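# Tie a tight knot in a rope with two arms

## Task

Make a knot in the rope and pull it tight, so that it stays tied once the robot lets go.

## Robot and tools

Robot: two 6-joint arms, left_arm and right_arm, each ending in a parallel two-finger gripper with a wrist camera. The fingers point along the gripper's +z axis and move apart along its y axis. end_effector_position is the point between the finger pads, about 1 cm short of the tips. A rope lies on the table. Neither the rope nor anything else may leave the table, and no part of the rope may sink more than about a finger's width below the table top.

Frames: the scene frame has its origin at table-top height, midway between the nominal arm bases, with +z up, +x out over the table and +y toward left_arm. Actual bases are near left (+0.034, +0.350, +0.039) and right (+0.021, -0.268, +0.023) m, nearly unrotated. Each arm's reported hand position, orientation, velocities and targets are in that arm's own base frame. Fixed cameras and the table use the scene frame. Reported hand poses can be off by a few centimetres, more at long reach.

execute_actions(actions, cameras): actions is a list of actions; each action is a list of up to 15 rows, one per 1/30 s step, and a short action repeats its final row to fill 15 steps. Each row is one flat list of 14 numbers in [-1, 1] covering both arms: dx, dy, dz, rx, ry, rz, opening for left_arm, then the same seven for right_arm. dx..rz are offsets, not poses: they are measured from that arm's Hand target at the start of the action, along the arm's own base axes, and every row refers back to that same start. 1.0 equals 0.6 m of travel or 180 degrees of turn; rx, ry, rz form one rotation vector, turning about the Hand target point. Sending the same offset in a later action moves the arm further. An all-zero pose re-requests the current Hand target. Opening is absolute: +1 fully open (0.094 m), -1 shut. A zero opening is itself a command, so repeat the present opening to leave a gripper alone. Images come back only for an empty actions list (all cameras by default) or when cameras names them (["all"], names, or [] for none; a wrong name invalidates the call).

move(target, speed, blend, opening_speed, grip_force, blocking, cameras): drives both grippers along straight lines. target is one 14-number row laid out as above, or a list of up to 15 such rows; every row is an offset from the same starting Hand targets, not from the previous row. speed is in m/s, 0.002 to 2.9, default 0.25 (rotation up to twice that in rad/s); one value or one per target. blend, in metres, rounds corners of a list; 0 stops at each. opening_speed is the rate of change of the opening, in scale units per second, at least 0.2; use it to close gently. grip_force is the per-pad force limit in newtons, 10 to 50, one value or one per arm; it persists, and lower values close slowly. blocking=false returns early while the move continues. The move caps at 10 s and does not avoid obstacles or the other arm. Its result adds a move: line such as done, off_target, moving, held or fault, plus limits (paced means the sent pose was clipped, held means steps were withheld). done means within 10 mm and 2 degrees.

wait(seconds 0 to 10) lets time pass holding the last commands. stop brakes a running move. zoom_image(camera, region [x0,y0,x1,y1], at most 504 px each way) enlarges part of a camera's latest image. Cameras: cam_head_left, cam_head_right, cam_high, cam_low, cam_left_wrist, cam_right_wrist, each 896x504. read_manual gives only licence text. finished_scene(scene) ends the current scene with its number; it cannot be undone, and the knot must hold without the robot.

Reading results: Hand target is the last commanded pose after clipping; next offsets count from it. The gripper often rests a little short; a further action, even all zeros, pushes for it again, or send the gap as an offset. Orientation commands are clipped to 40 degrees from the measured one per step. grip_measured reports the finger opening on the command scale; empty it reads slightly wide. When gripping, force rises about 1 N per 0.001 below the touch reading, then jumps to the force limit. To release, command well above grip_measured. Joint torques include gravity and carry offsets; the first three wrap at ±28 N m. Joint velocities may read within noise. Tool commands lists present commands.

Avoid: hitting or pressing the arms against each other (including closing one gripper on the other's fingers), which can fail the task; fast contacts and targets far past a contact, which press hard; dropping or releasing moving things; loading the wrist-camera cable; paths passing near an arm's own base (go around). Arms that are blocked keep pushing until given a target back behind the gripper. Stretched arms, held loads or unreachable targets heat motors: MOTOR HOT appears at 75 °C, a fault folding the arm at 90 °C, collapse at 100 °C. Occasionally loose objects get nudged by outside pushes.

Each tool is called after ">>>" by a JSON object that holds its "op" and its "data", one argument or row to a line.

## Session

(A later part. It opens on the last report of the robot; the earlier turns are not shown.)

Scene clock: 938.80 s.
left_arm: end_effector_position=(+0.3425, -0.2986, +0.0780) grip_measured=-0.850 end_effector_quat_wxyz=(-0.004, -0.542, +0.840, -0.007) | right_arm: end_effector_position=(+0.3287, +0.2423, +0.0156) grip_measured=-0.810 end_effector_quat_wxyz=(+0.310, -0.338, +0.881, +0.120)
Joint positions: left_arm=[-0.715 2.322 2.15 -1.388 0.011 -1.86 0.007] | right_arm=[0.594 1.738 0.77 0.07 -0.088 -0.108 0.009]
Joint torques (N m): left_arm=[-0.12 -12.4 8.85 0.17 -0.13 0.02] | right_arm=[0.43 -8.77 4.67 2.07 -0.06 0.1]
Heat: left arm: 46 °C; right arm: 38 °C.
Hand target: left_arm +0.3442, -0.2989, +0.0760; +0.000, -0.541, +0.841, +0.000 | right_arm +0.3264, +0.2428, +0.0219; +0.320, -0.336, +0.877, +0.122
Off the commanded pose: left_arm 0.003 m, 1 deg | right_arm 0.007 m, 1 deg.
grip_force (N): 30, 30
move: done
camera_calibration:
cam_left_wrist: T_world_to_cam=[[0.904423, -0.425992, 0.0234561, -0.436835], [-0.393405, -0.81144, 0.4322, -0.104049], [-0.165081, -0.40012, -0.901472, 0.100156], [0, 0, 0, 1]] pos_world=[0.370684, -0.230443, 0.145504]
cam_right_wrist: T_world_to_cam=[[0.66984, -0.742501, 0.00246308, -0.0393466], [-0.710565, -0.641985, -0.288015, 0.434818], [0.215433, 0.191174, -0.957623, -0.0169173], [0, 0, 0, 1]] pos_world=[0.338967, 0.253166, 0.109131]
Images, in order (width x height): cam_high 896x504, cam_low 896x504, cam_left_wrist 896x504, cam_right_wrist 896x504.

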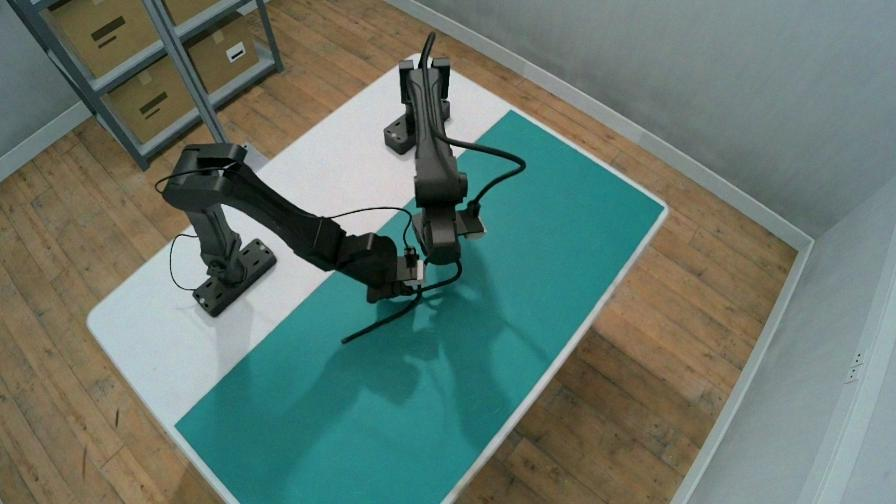

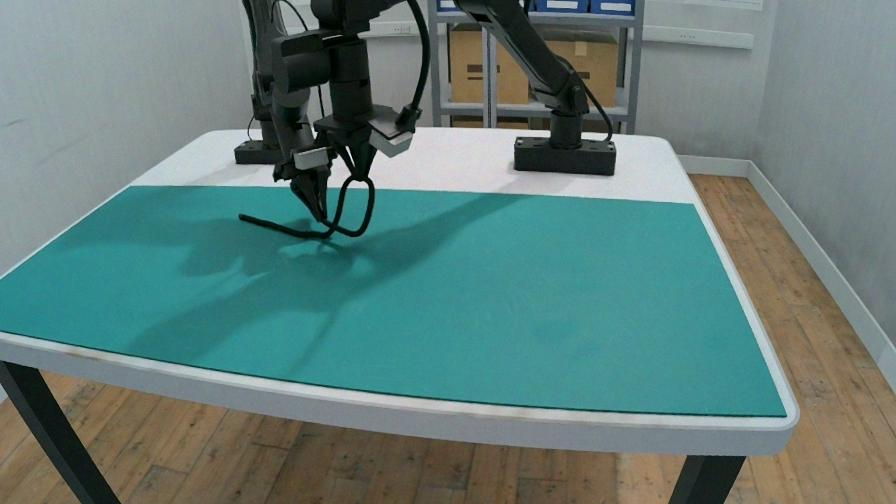

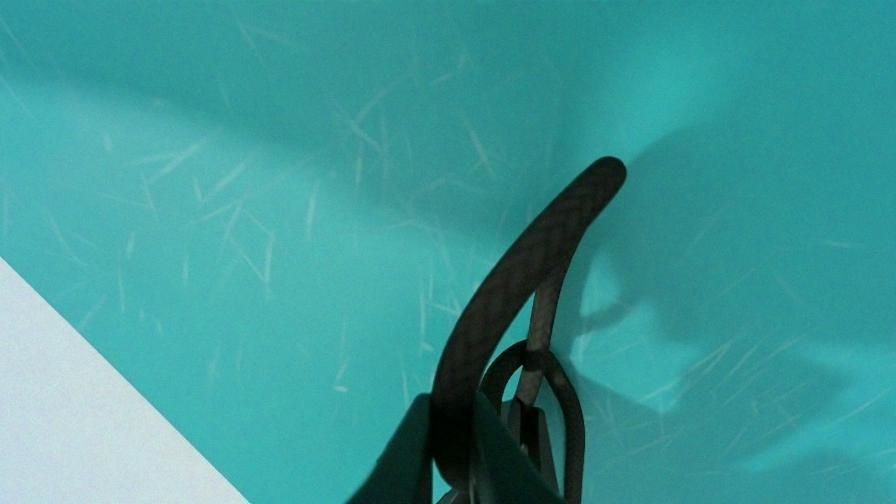

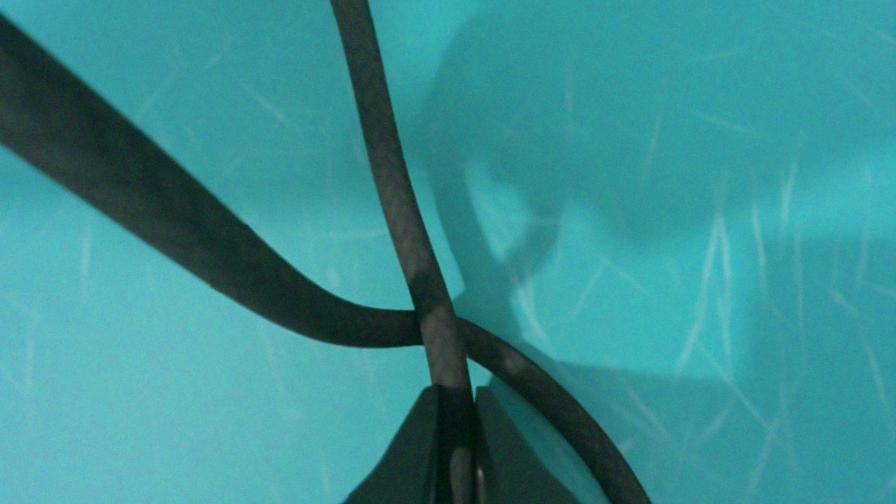

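>>> {"op": "execute_actions", "data": {
  "actions": []
}}

Scene clock: 1002.83 s.
left_arm: end_effector_position=(+0.3425, -0.2986, +0.0780) grip_measured=-0.850 end_effector_quat_wxyz=(-0.004, -0.542, +0.840, -0.007) | right_arm: end_effector_position=(+0.3288, +0.2422, +0.0156) grip_measured=-0.810 end_effector_quat_wxyz=(+0.310, -0.337, +0.881, +0.120)
Joint positions: left_arm=[-0.715 2.322 2.15 -1.388 0.011 -1.86 0.007] | right_arm=[0.594 1.738 0.77 0.07 -0.087 -0.107 0.009]
Joint velocities: within noise
Joint torques (N m): left_arm=[-0.13 -12.42 8.88 0.17 -0.13 0.02] | right_arm=[0.43 -8.77 4.67 2.07 -0.01 0.1]
Motor temperatures (°C): left_arm=[29 46 39 31 31 31 30] | right_arm=[30 40 36 36 30 31 31]
Heat: left arm: 46 °C; right arm: 40 °C.
Hand target: left_arm +0.3442, -0.2989, +0.0760; +0.000, -0.541, +0.841, +0.000 | right_arm +0.3264, +0.2428, +0.0219; +0.320, -0.336, +0.877, +0.122
Tool commands: left_gripper/opening=-1.0 right_gripper/opening=-1.0
Off the commanded pose: left_arm 0.003 m, 1 deg | right_arm 0.007 m, 1 deg.
grip_force (N): 30, 30
camera_calibration:
cam_left_wrist: T_world_to_cam=[[0.904423, -0.425992, 0.0234561, -0.436835], [-0.393405, -0.81144, 0.4322, -0.104049], [-0.165081, -0.40012, -0.901472, 0.100156], [0, 0, 0, 1]] pos_world=[0.370684, -0.230443, 0.145504]
cam_right_wrist: T_world_to_cam=[[0.669164, -0.743111, 0.00230658, -0.0390194], [-0.711195, -0.641317, -0.287949, 0.43479], [0.215458, 0.191045, -0.957643, -0.0168716], [0, 0, 0, 1]] pos_world=[0.338966, 0.253066, 0.109131]

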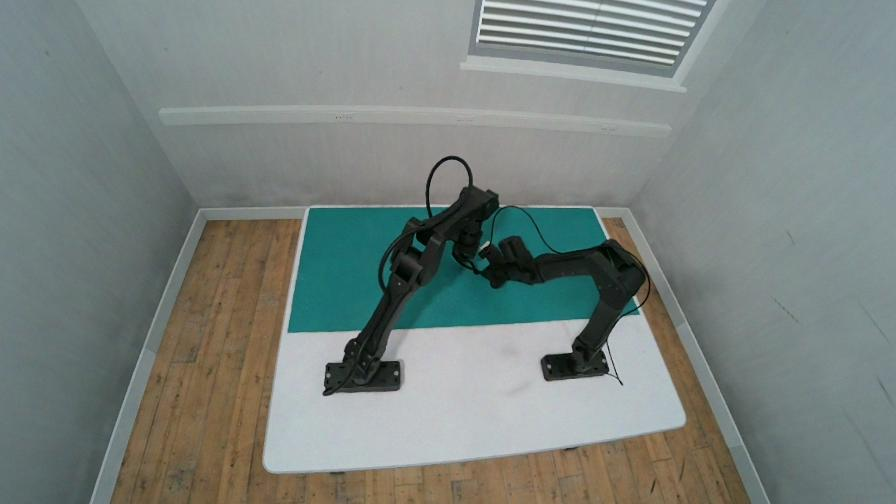

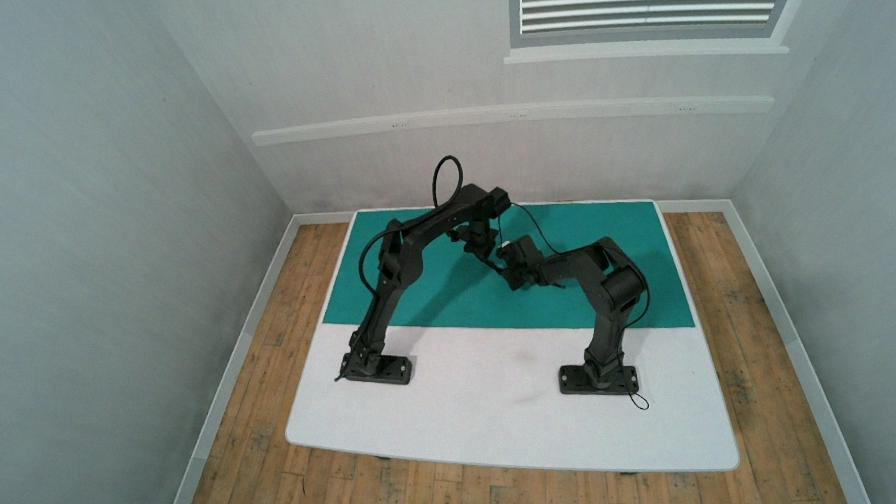

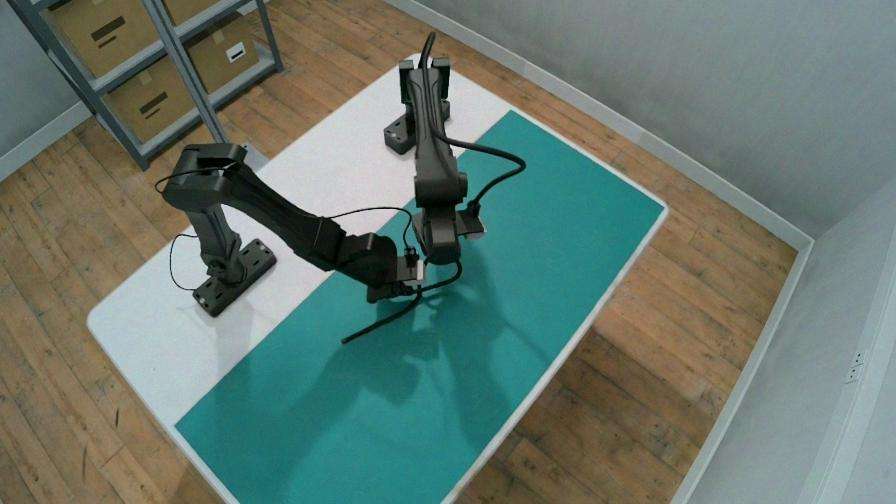

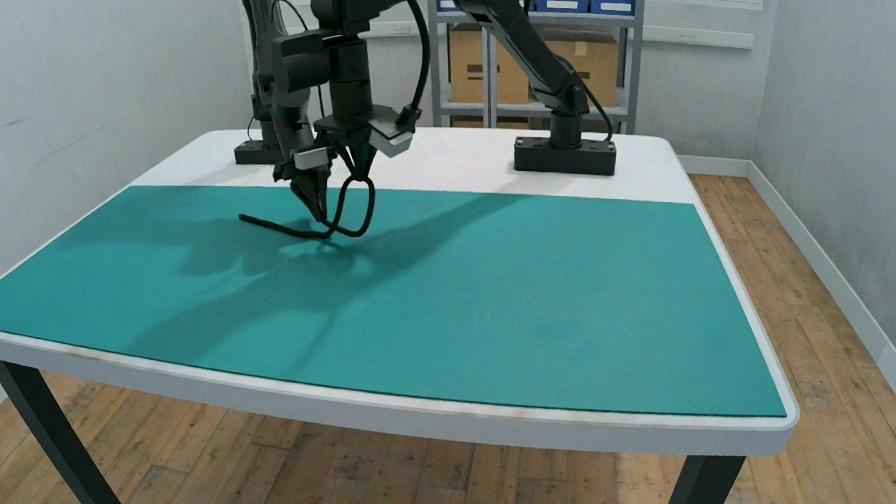

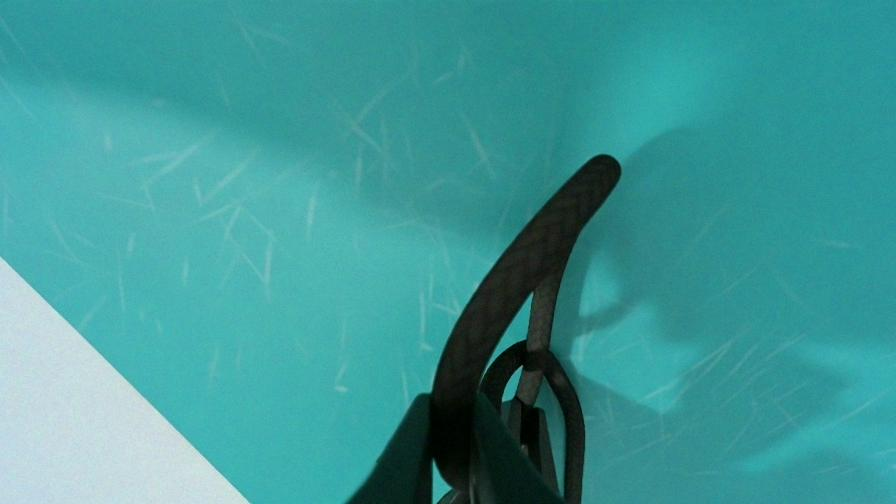

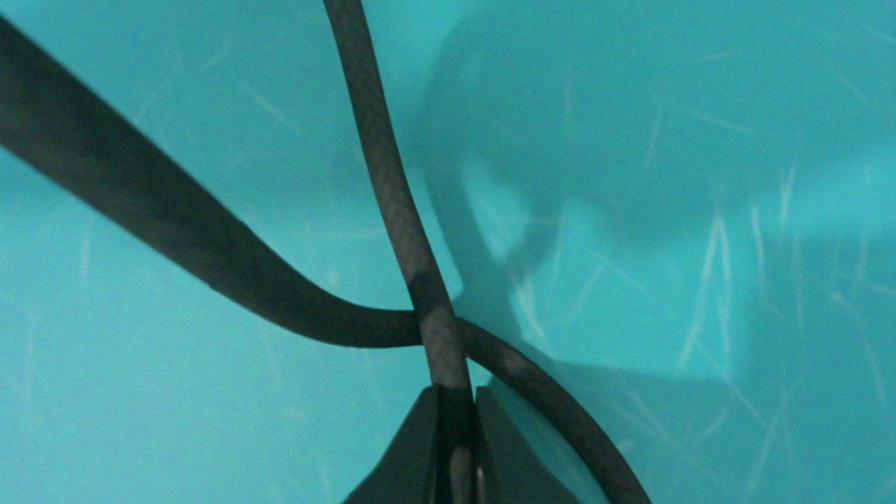

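>>> {"op": "move", "data": {
  "target": [
    [0,0,0,0,0,0,-1,0,0,-0.03,0,0,0,-1],
    [0,0,0,0,0,0,-1,0,0,-0.03,0,0,0,-0.4],
    [0,0,0,0,0,0,-1,-0.06,-0.05,0.08,0,0,0,-0.4],
    [0,0,0,0,0,0,-1,-0.12,-0.2,0.13,0,0,0,-0.4]
  ],
  "speed": 0.12,
  "blend": [0,0,0.02,0]
}}

>>> {"op": "move", "data": {
  "target": [
    [0.08,0.03,-0.1,0,0,0,-1,0,0,0,0,0,0,-0.4],
    [0.10,0.03,-0.17,0,0,0,-1,0,0,0,0,0,0,-0.4],
    [0.10,0.03,-0.17,0,0,0,-0.5,0,0,0,0,0,0,-0.4],
    [0.10,0.03,0.05,0,0,0,-0.5,0,0,0,0,0,0,-0.4],
    [-0.05,0.12,0.05,0,0,0,-0.5,0,0,0,0,0,0,-0.4]
  ],
  "speed": 0.15,
  "blend": [0.02,0,0,0.02,0],
  "cameras": ["all"]
}}

Scene clock: 1078.10 s.
left_arm: end_effector_position=(+0.3425, -0.2986, +0.0780) grip_measured=-0.850 end_effector_quat_wxyz=(-0.004, -0.542, +0.840, -0.007) | right_arm: end_effector_position=(+0.2626, +0.1256, +0.1056) grip_measured=-0.403 end_effector_quat_wxyz=(+0.329, -0.336, +0.875, +0.118)
Joint positions: left_arm=[-0.715 2.322 2.15 -1.388 0.011 -1.86 0.007] | right_arm=[0.267 1.053 0.61 -0.463 -0.285 -0.366 0.028]
Joint torques (N m): left_arm=[-0.12 -12.42 8.9 0.17 -0.13 0.01] | right_arm=[-0.66 -3.54 5.75 1.75 -0.21 -0.04]
Heat: left arm: 45 °C; right arm: 40 °C.
Hand target: left_arm +0.3442, -0.2989, +0.0760; +0.000, -0.541, +0.841, +0.000 | right_arm +0.2544, +0.1227, +0.0999; +0.320, -0.336, +0.877, +0.122
Off the commanded pose: left_arm 0.003 m, 1 deg | right_arm 0.010 m, 1 deg.
grip_force (N): 30, 30
move: done; target 2's new opening was sent with right_arm's hand 0.015 m and 2 deg from that target

Scene clock: 1082.33 s.
left_arm: end_effector_position=(+0.3167, -0.2285, +0.1030) grip_measured=-0.502 end_effector_quat_wxyz=(-0.007, -0.539, +0.842, +0.003) | right_arm: end_effector_position=(+0.2624, +0.1256, +0.1055) grip_measured=-0.403 end_effector_quat_wxyz=(+0.329, -0.336, +0.875, +0.118)
Joint positions: left_arm=[-0.623 2.048 1.809 -1.343 0.011 -1.762 0.023] | right_arm=[0.267 1.053 0.61 -0.464 -0.285 -0.367 0.028]
Joint torques (N m): left_arm=[-0.35 -13.94 5 0.37 -0.13 -0.08] | right_arm=[-0.66 -3.56 5.76 1.7 -0.22 -0.02]
Heat: left arm: 46 °C; right arm: 40 °C.
Hand target: left_arm +0.3143, -0.2269, +0.1061; +0.000, -0.541, +0.841, +0.000 | right_arm +0.2544, +0.1228, +0.0999; +0.320, -0.336, +0.877, +0.122
Off the commanded pose: left_arm 0.004 m, 1 deg | right_arm 0.010 m, 1 deg.
grip_force (N): 30, 30
move: done; target 3's new opening was sent with left_arm's hand 0.013 m and 1 deg from that target
camera_calibration:
cam_left_wrist: T_world_to_cam=[[0.902038, -0.431644, 0.00334653, -0.382524], [-0.391374, -0.814563, 0.428151, -0.0690789], [-0.182083, -0.387518, -0.903701, 0.154894], [0, 0, 0, 1]] pos_world=[0.346219, -0.161359, 0.170834]
cam_right_wrist: T_world_to_cam=[[0.666147, -0.745608, 0.0178067, -0.082066], [-0.702105, -0.634977, -0.32226, 0.339165], [0.251586, 0.20217, -0.946484, 0.0937942], [0, 0, 0, 1]] pos_world=[0.2692, 0.135211, 0.199535]

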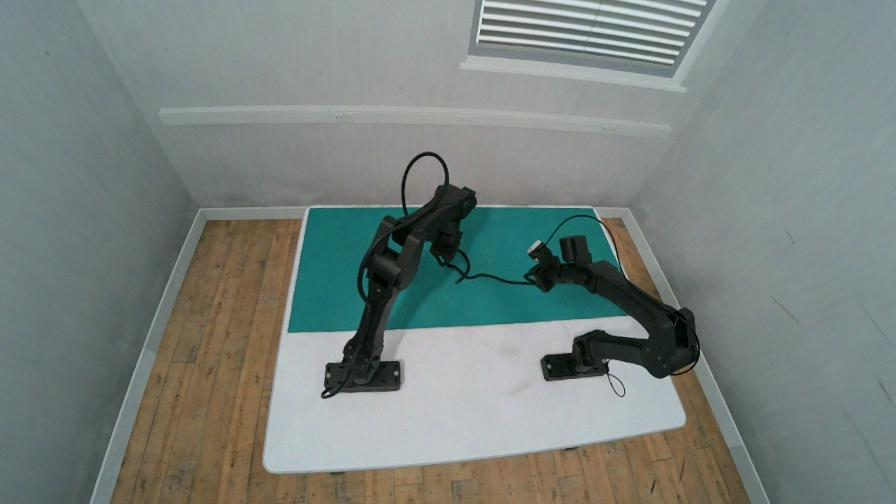

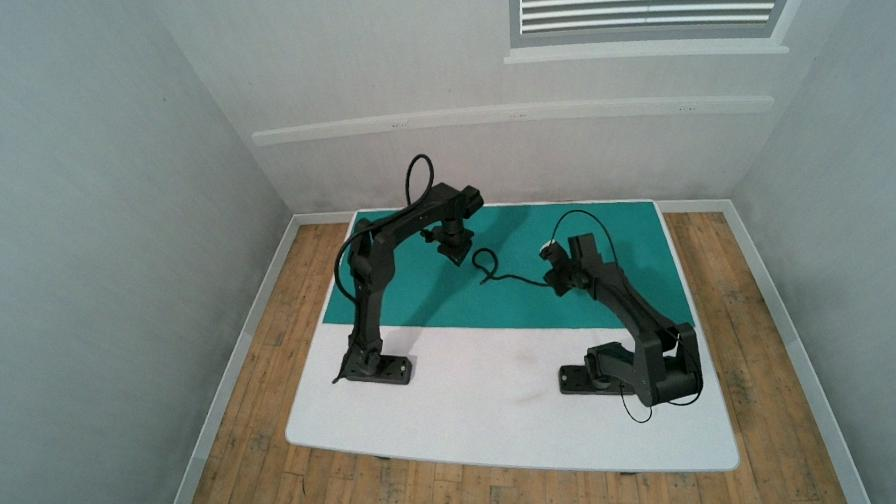

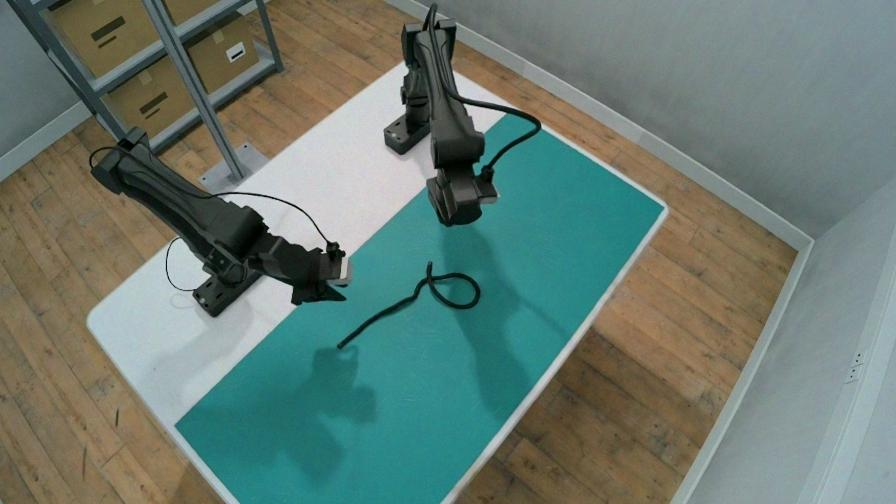

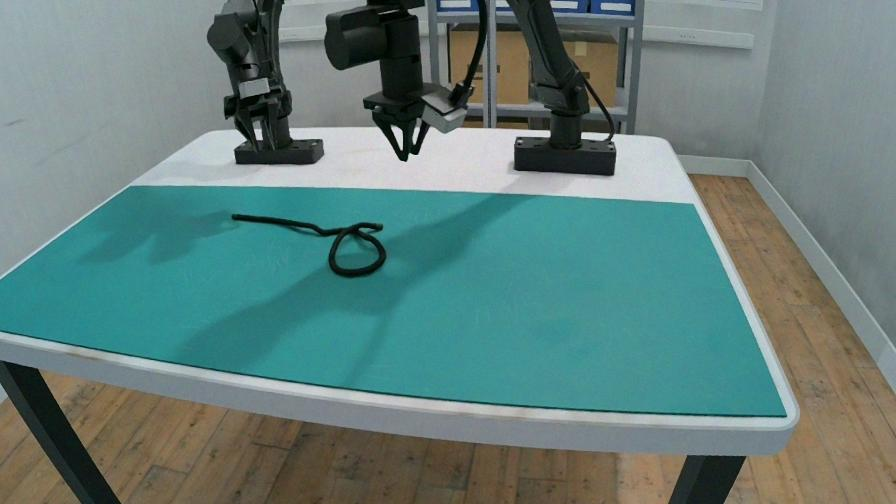

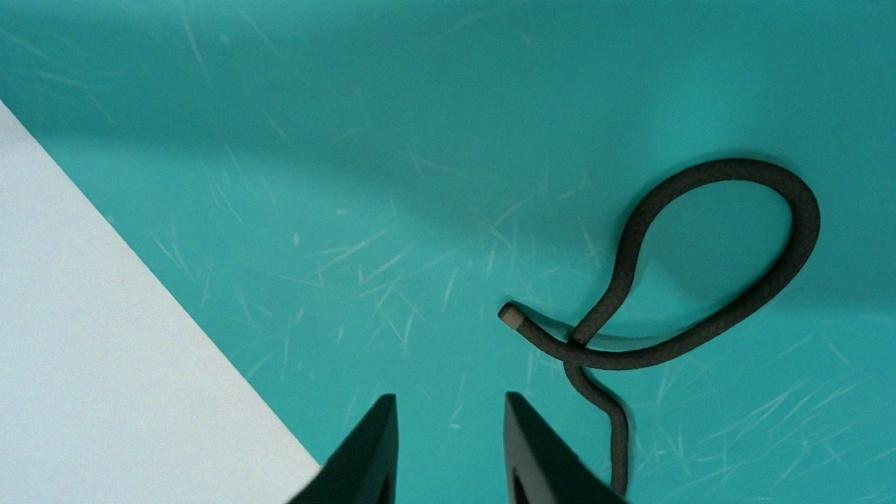

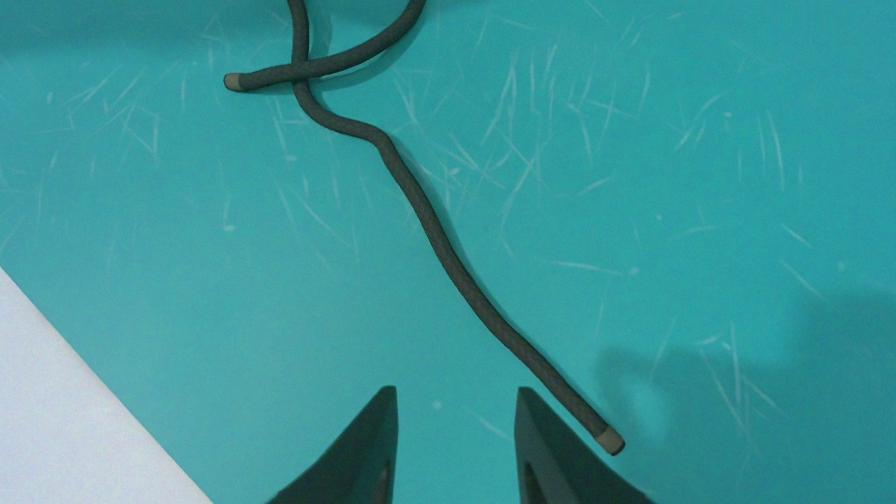

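>>> {"op": "move", "data": {
  "target": [
    [0.0293,-0.1583,-0.10,0,0,-0.639,-0.5,0.08,-0.04,0.02,0.1136,0.2536,-0.6965,-0.4],
    [0.0293,-0.1583,-0.235,0,0,-0.639,-0.4,0.097,-0.0413,-0.13,0.1136,0.2536,-0.6965,-0.4],
    [0.0293,-0.1583,-0.235,0,0,-0.639,-0.4,0.097,-0.0413,-0.198,0.1136,0.2536,-0.6965,-0.4],
    [0.0293,-0.1583,-0.235,0,0,-0.639,-1,0.097,-0.0413,-0.198,0.1136,0.2536,-0.6965,-1]
  ],
  "speed": 0.15,
  "blend": [0.03,0,0,0],
  "cameras": ["all"]
}}

Scene clock: 1129.47 s.
left_arm: end_effector_position=(+0.3293, -0.3176, -0.0182) grip_measured=-0.402 end_effector_quat_wxyz=(-0.006, +0.415, +0.910, +0.000) | right_arm: end_effector_position=(+0.3173, +0.1028, +0.0316) grip_measured=-0.403 end_effector_quat_wxyz=(+0.006, +0.703, +0.711, +0.014)
Joint positions: left_arm=[-0.768 2.408 1.916 -1.089 0.003 0.087 0.028] | right_arm=[0.309 1.843 1.234 -0.932 -0.002 1.869 0.028]
Joint torques (N m): left_arm=[-0.23 -12.31 5.12 0.85 -0.04 0.07] | right_arm=[-0.65 -6.28 4.96 0.6 0.02 0.07]
Heat: left arm: 47 °C; right arm: 37 °C.
Hand target: left_arm +0.3319, -0.3219, -0.0350; +0.000, +0.419, +0.908, +0.000 | right_arm +0.3126, +0.0979, +0.0219; +0.000, +0.707, +0.707, +0.000 (not the last commanded pose)
Tool commands: left_gripper/opening=-0.4 right_gripper/opening=-0.4
Off the commanded pose: left_arm 0.017 m, 1 deg | right_arm 0.051 m, 2 deg.
grip_force (N): 30, 30
move: off_target (left_arm, right_arm; path cut at 10 s); path passed 2 of 4 targets; target 4's new opening was not sent; target 2's new opening was sent with left_arm's hand 0.017 m and 1 deg from that target
camera_calibration:
cam_left_wrist: T_world_to_cam=[[-0.763824, -0.645105, 0.0202951, 0.0490188], [-0.576069, 0.695589, 0.429302, 0.455683], [-0.291062, 0.31622, -0.902933, 0.272588], [0, 0, 0, 1]] pos_world=[0.379287, -0.371544, 0.0495087]
cam_right_wrist: T_world_to_cam=[[-0.999551, -0.0141304, -0.0264132, 0.320497], [-0.0232321, 0.922308, 0.385757, -0.0584521], [0.0189102, 0.386198, -0.922222, 0.0687243], [0, 0, 0, 1]] pos_world=[0.317695, 0.0318984, 0.0943927]

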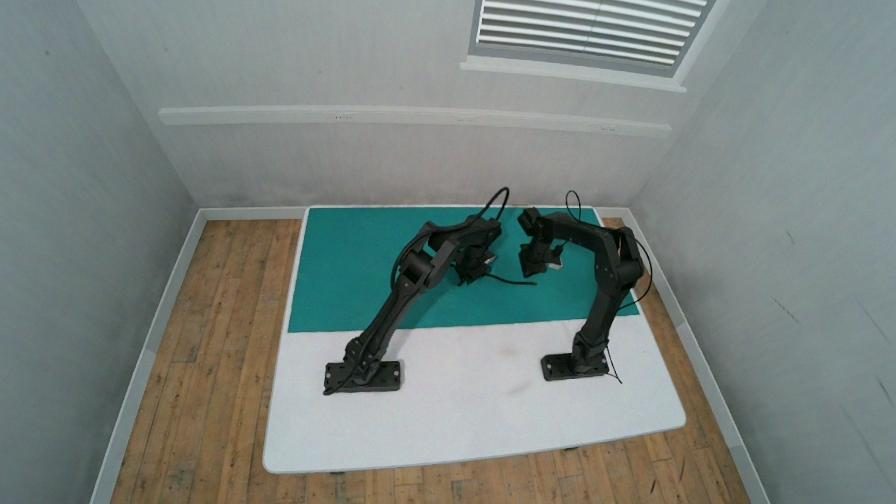

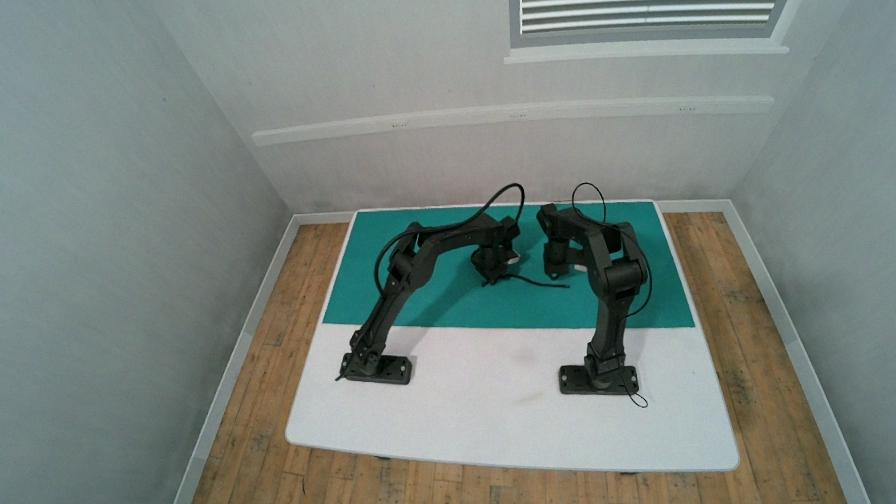

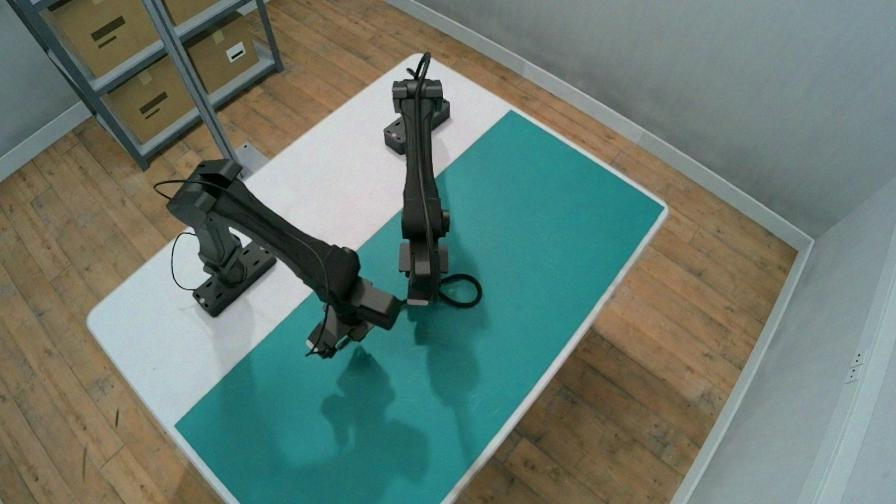

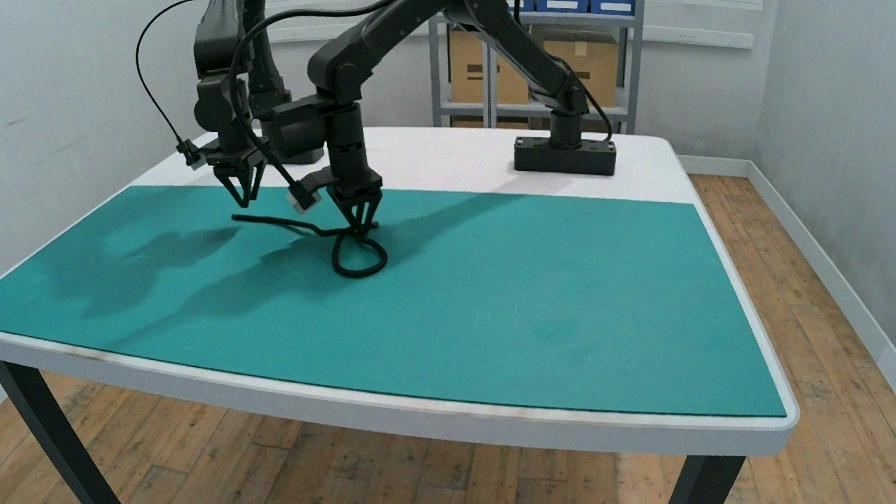

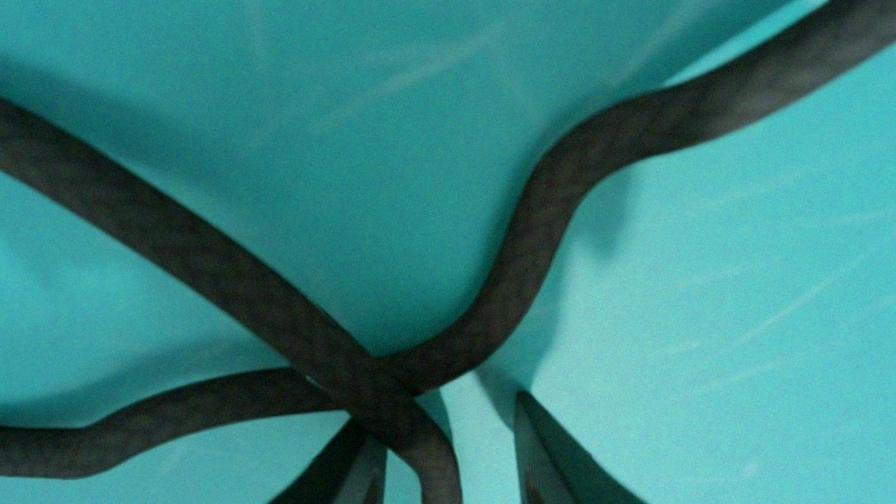

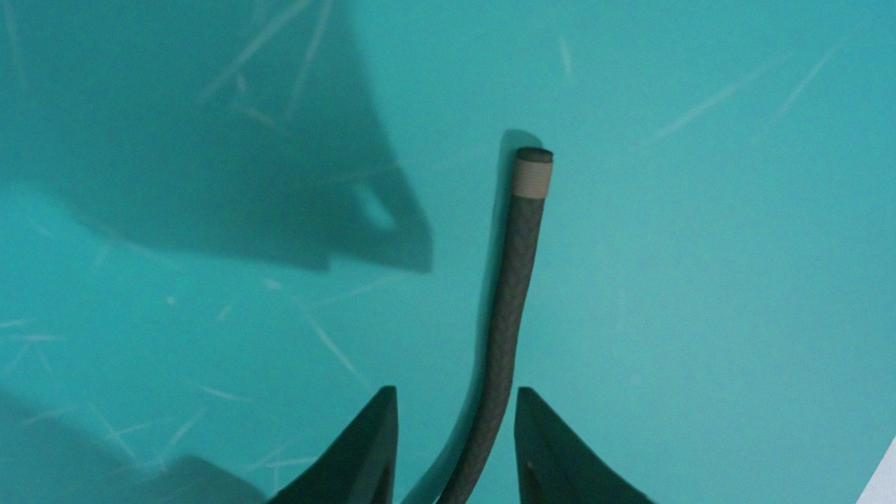

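>>> {"op": "move", "data": {
  "target": [
    [0,0,-0.02,0,0,0,-0.4,0,0,-0.068,0,0,0,-0.4],
    [0,0,-0.02,0,0,0,-1,0,0,-0.068,0,0,0,-1]
  ],
  "speed": 0.15
}}

>>> {"op": "move", "data": {
  "target": [
    [-0.01,-0.02,0.13,0,0,0,-1,0.05,0,0.02,0,0,0,-1],
    [-0.05,-0.12,0.13,0,0,0.1,-1,0.11,-0.03,0.02,0,0,0,-1],
    [-0.09,-0.16,0.06,0,0,0.26,-1,0.11,-0.05,0.0,0,0,0,-1],
    [-0.095,-0.165,0.01,0,0,0.278,-1,0.11,-0.06,0,0,0,0,-1]
  ],
  "speed": 0.15,
  "blend": [0.02,0.02,0.02,0],
  "cameras": ["all"]
}}

Scene clock: 1141.13 s.
left_arm: end_effector_position=(+0.3322, -0.3167, -0.0189) grip_measured=-0.839 end_effector_quat_wxyz=(+0.000, +0.415, +0.910, +0.006) | right_arm: end_effector_position=(+0.3178, +0.1032, -0.0082) grip_measured=-0.816 end_effector_quat_wxyz=(+0.005, +0.703, +0.711, +0.014)
Joint positions: left_arm=[-0.768 2.408 1.913 -1.079 -0.011 0.087 0.008] | right_arm=[0.309 1.911 1.151 -0.782 -0.003 1.869 0.009]
Joint torques (N m): left_arm=[-0.23 -11.25 3.59 1.12 0.1 0.06] | right_arm=[-0.65 -6.27 4.56 0.67 0.03 0.07]
Heat: left arm: 47 °C; right arm: 38 °C.
Hand target: left_arm +0.3318, -0.3218, -0.0470; +0.000, +0.419, +0.908, +0.000 | right_arm +0.3126, +0.0978, -0.0189; +0.000, +0.707, +0.707, +0.000
Off the commanded pose: left_arm 0.029 m, 1 deg | right_arm 0.013 m, 2 deg.
grip_force (N): 30, 30
move: off_target (left_arm, right_arm); target 2's new opening was sent with left_arm's hand 0.029 m and 1 deg from that target

Scene clock: 1143.17 s.
left_arm: end_effector_position=(+0.3097, -0.3798, +0.0348) grip_measured=-0.842 end_effector_quat_wxyz=(+0.016, +0.323, +0.946, -0.006) | right_arm: end_effector_position=(+0.3735, +0.0865, -0.0025) grip_measured=-0.817 end_effector_quat_wxyz=(+0.002, +0.706, +0.708, +0.015)
Joint positions: left_arm=[-0.891 2.491 2.277 -1.324 -0.007 -0.234 0.007] | right_arm=[0.219 2.07 1.411 -0.885 -0.012 1.788 0.009]
Joint torques (N m): left_arm=[0.38 -15.43 6.56 0.36 -0.02 0.03] | right_arm=[-0.54 -7.15 8.14 0.27 0.1 -0.02]
Heat: left arm: 47 °C; right arm: 38 °C.
Hand target: left_arm +0.3107, -0.3782, +0.0346; +0.015, +0.322, +0.947, -0.005 (not the last commanded pose) | right_arm +0.3749, +0.0818, -0.0069; +0.000, +0.707, +0.707, +0.000 (not the last commanded pose)
Off the commanded pose: left_arm 0.093 m, 38 deg | right_arm 0.030 m, 2 deg.
grip_force (N): 30, 30
move: held (left_arm; a check stopped the path), off_target (right_arm; braked when a check withheld steps of left_arm); path passed 1 of 4 targets; blend cut to 0.0151 m at target 3; limits=held
pose unreachable (left arm): on one or more control steps of this call, first in action 0 (counted from 0), this arm could not follow its commanded pose, so it was not sent that pose on those steps. It may still have moved: this result reports where it is.
cause: moving toward the commanded pose would bring a part of the arm too close to another arm (this arm's wrist (the part past joint 4) and the right arm's wrist (the part past joint 4), 16 mm apart when this arm was first held).
camera_calibration:
cam_left_wrist: T_world_to_cam=[[-0.622854, -0.782178, 0.0158301, -0.102675], [-0.716585, 0.578507, 0.389661, 0.465353], [-0.313942, 0.231358, -0.920822, 0.309847], [0, 0, 0, 1]] pos_world=[0.366788, -0.421206, 0.105609]
cam_right_wrist: T_world_to_cam=[[-0.999752, -0.00505366, -0.0217087, 0.374789], [-0.0131611, 0.919886, 0.391964, -0.0324779], [0.0179887, 0.392153, -0.919724, 0.0424539], [0, 0, 0, 1]] pos_world=[0.373505, 0.0151216, 0.0599123]

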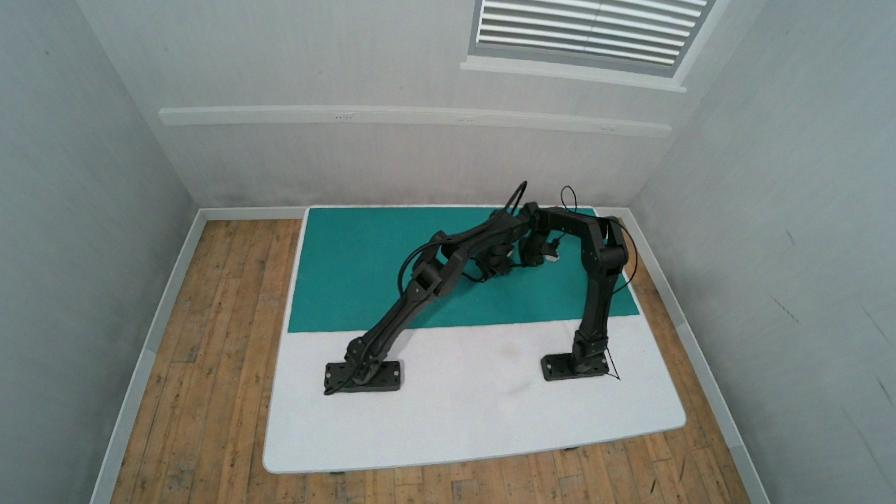

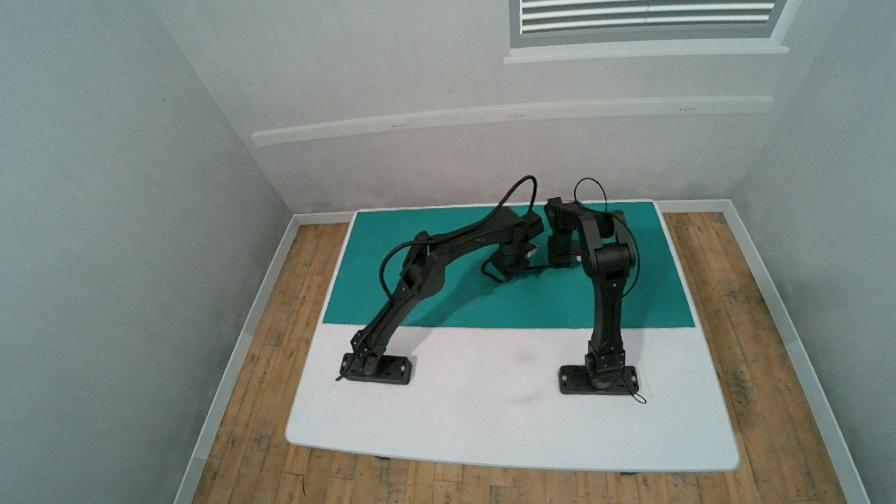

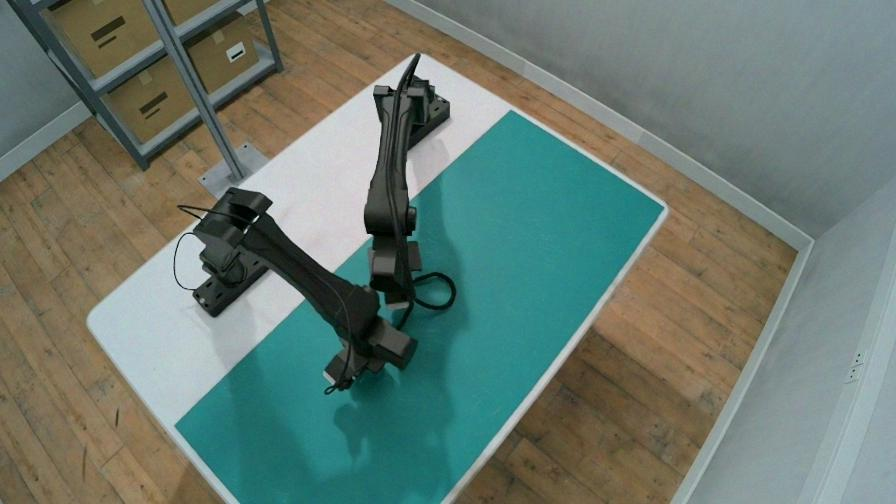

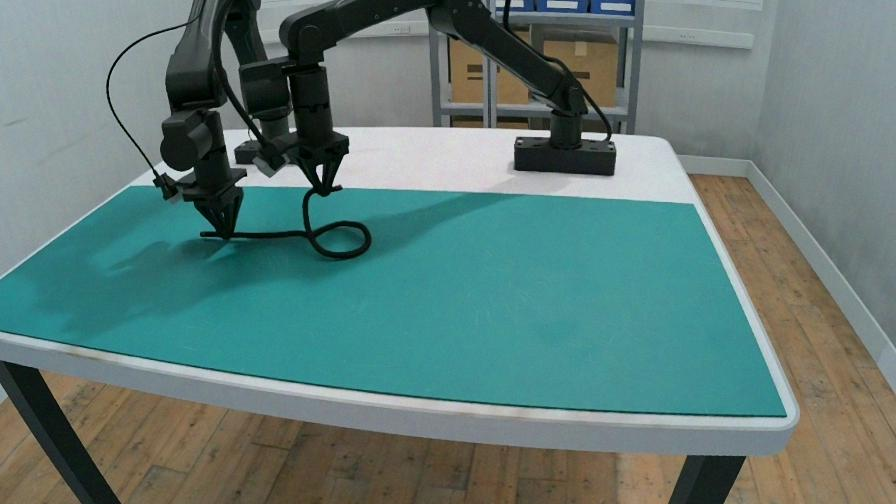

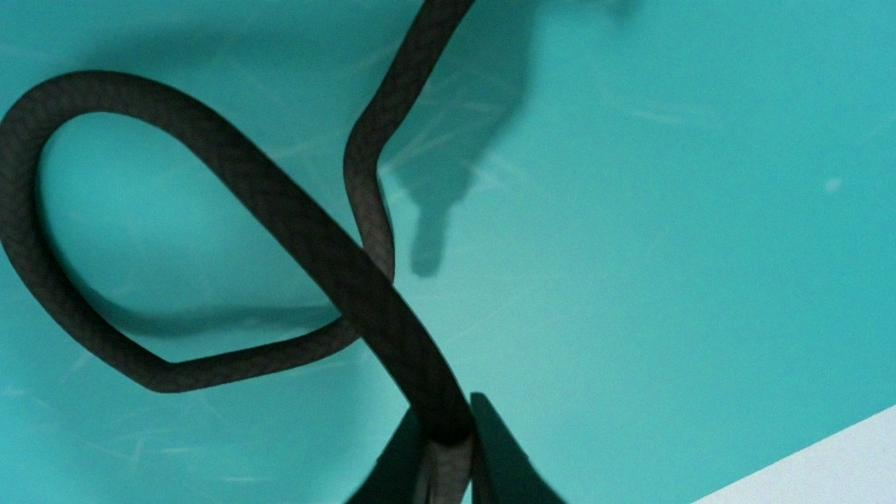

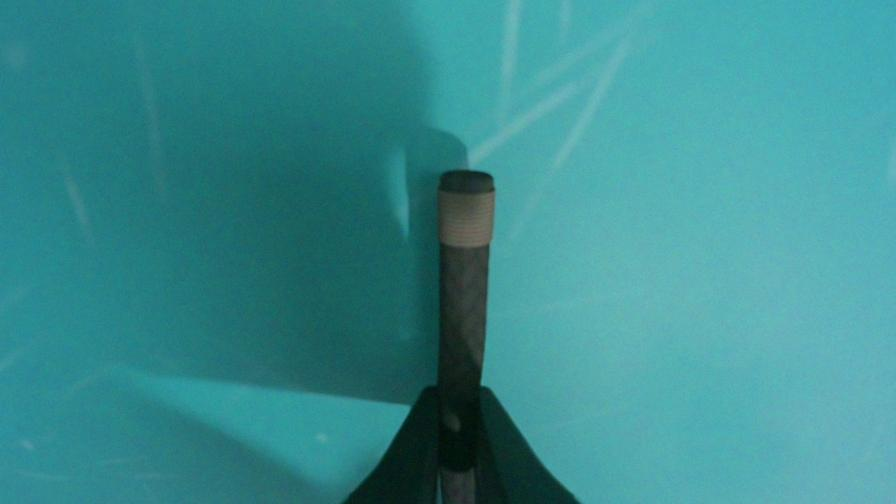

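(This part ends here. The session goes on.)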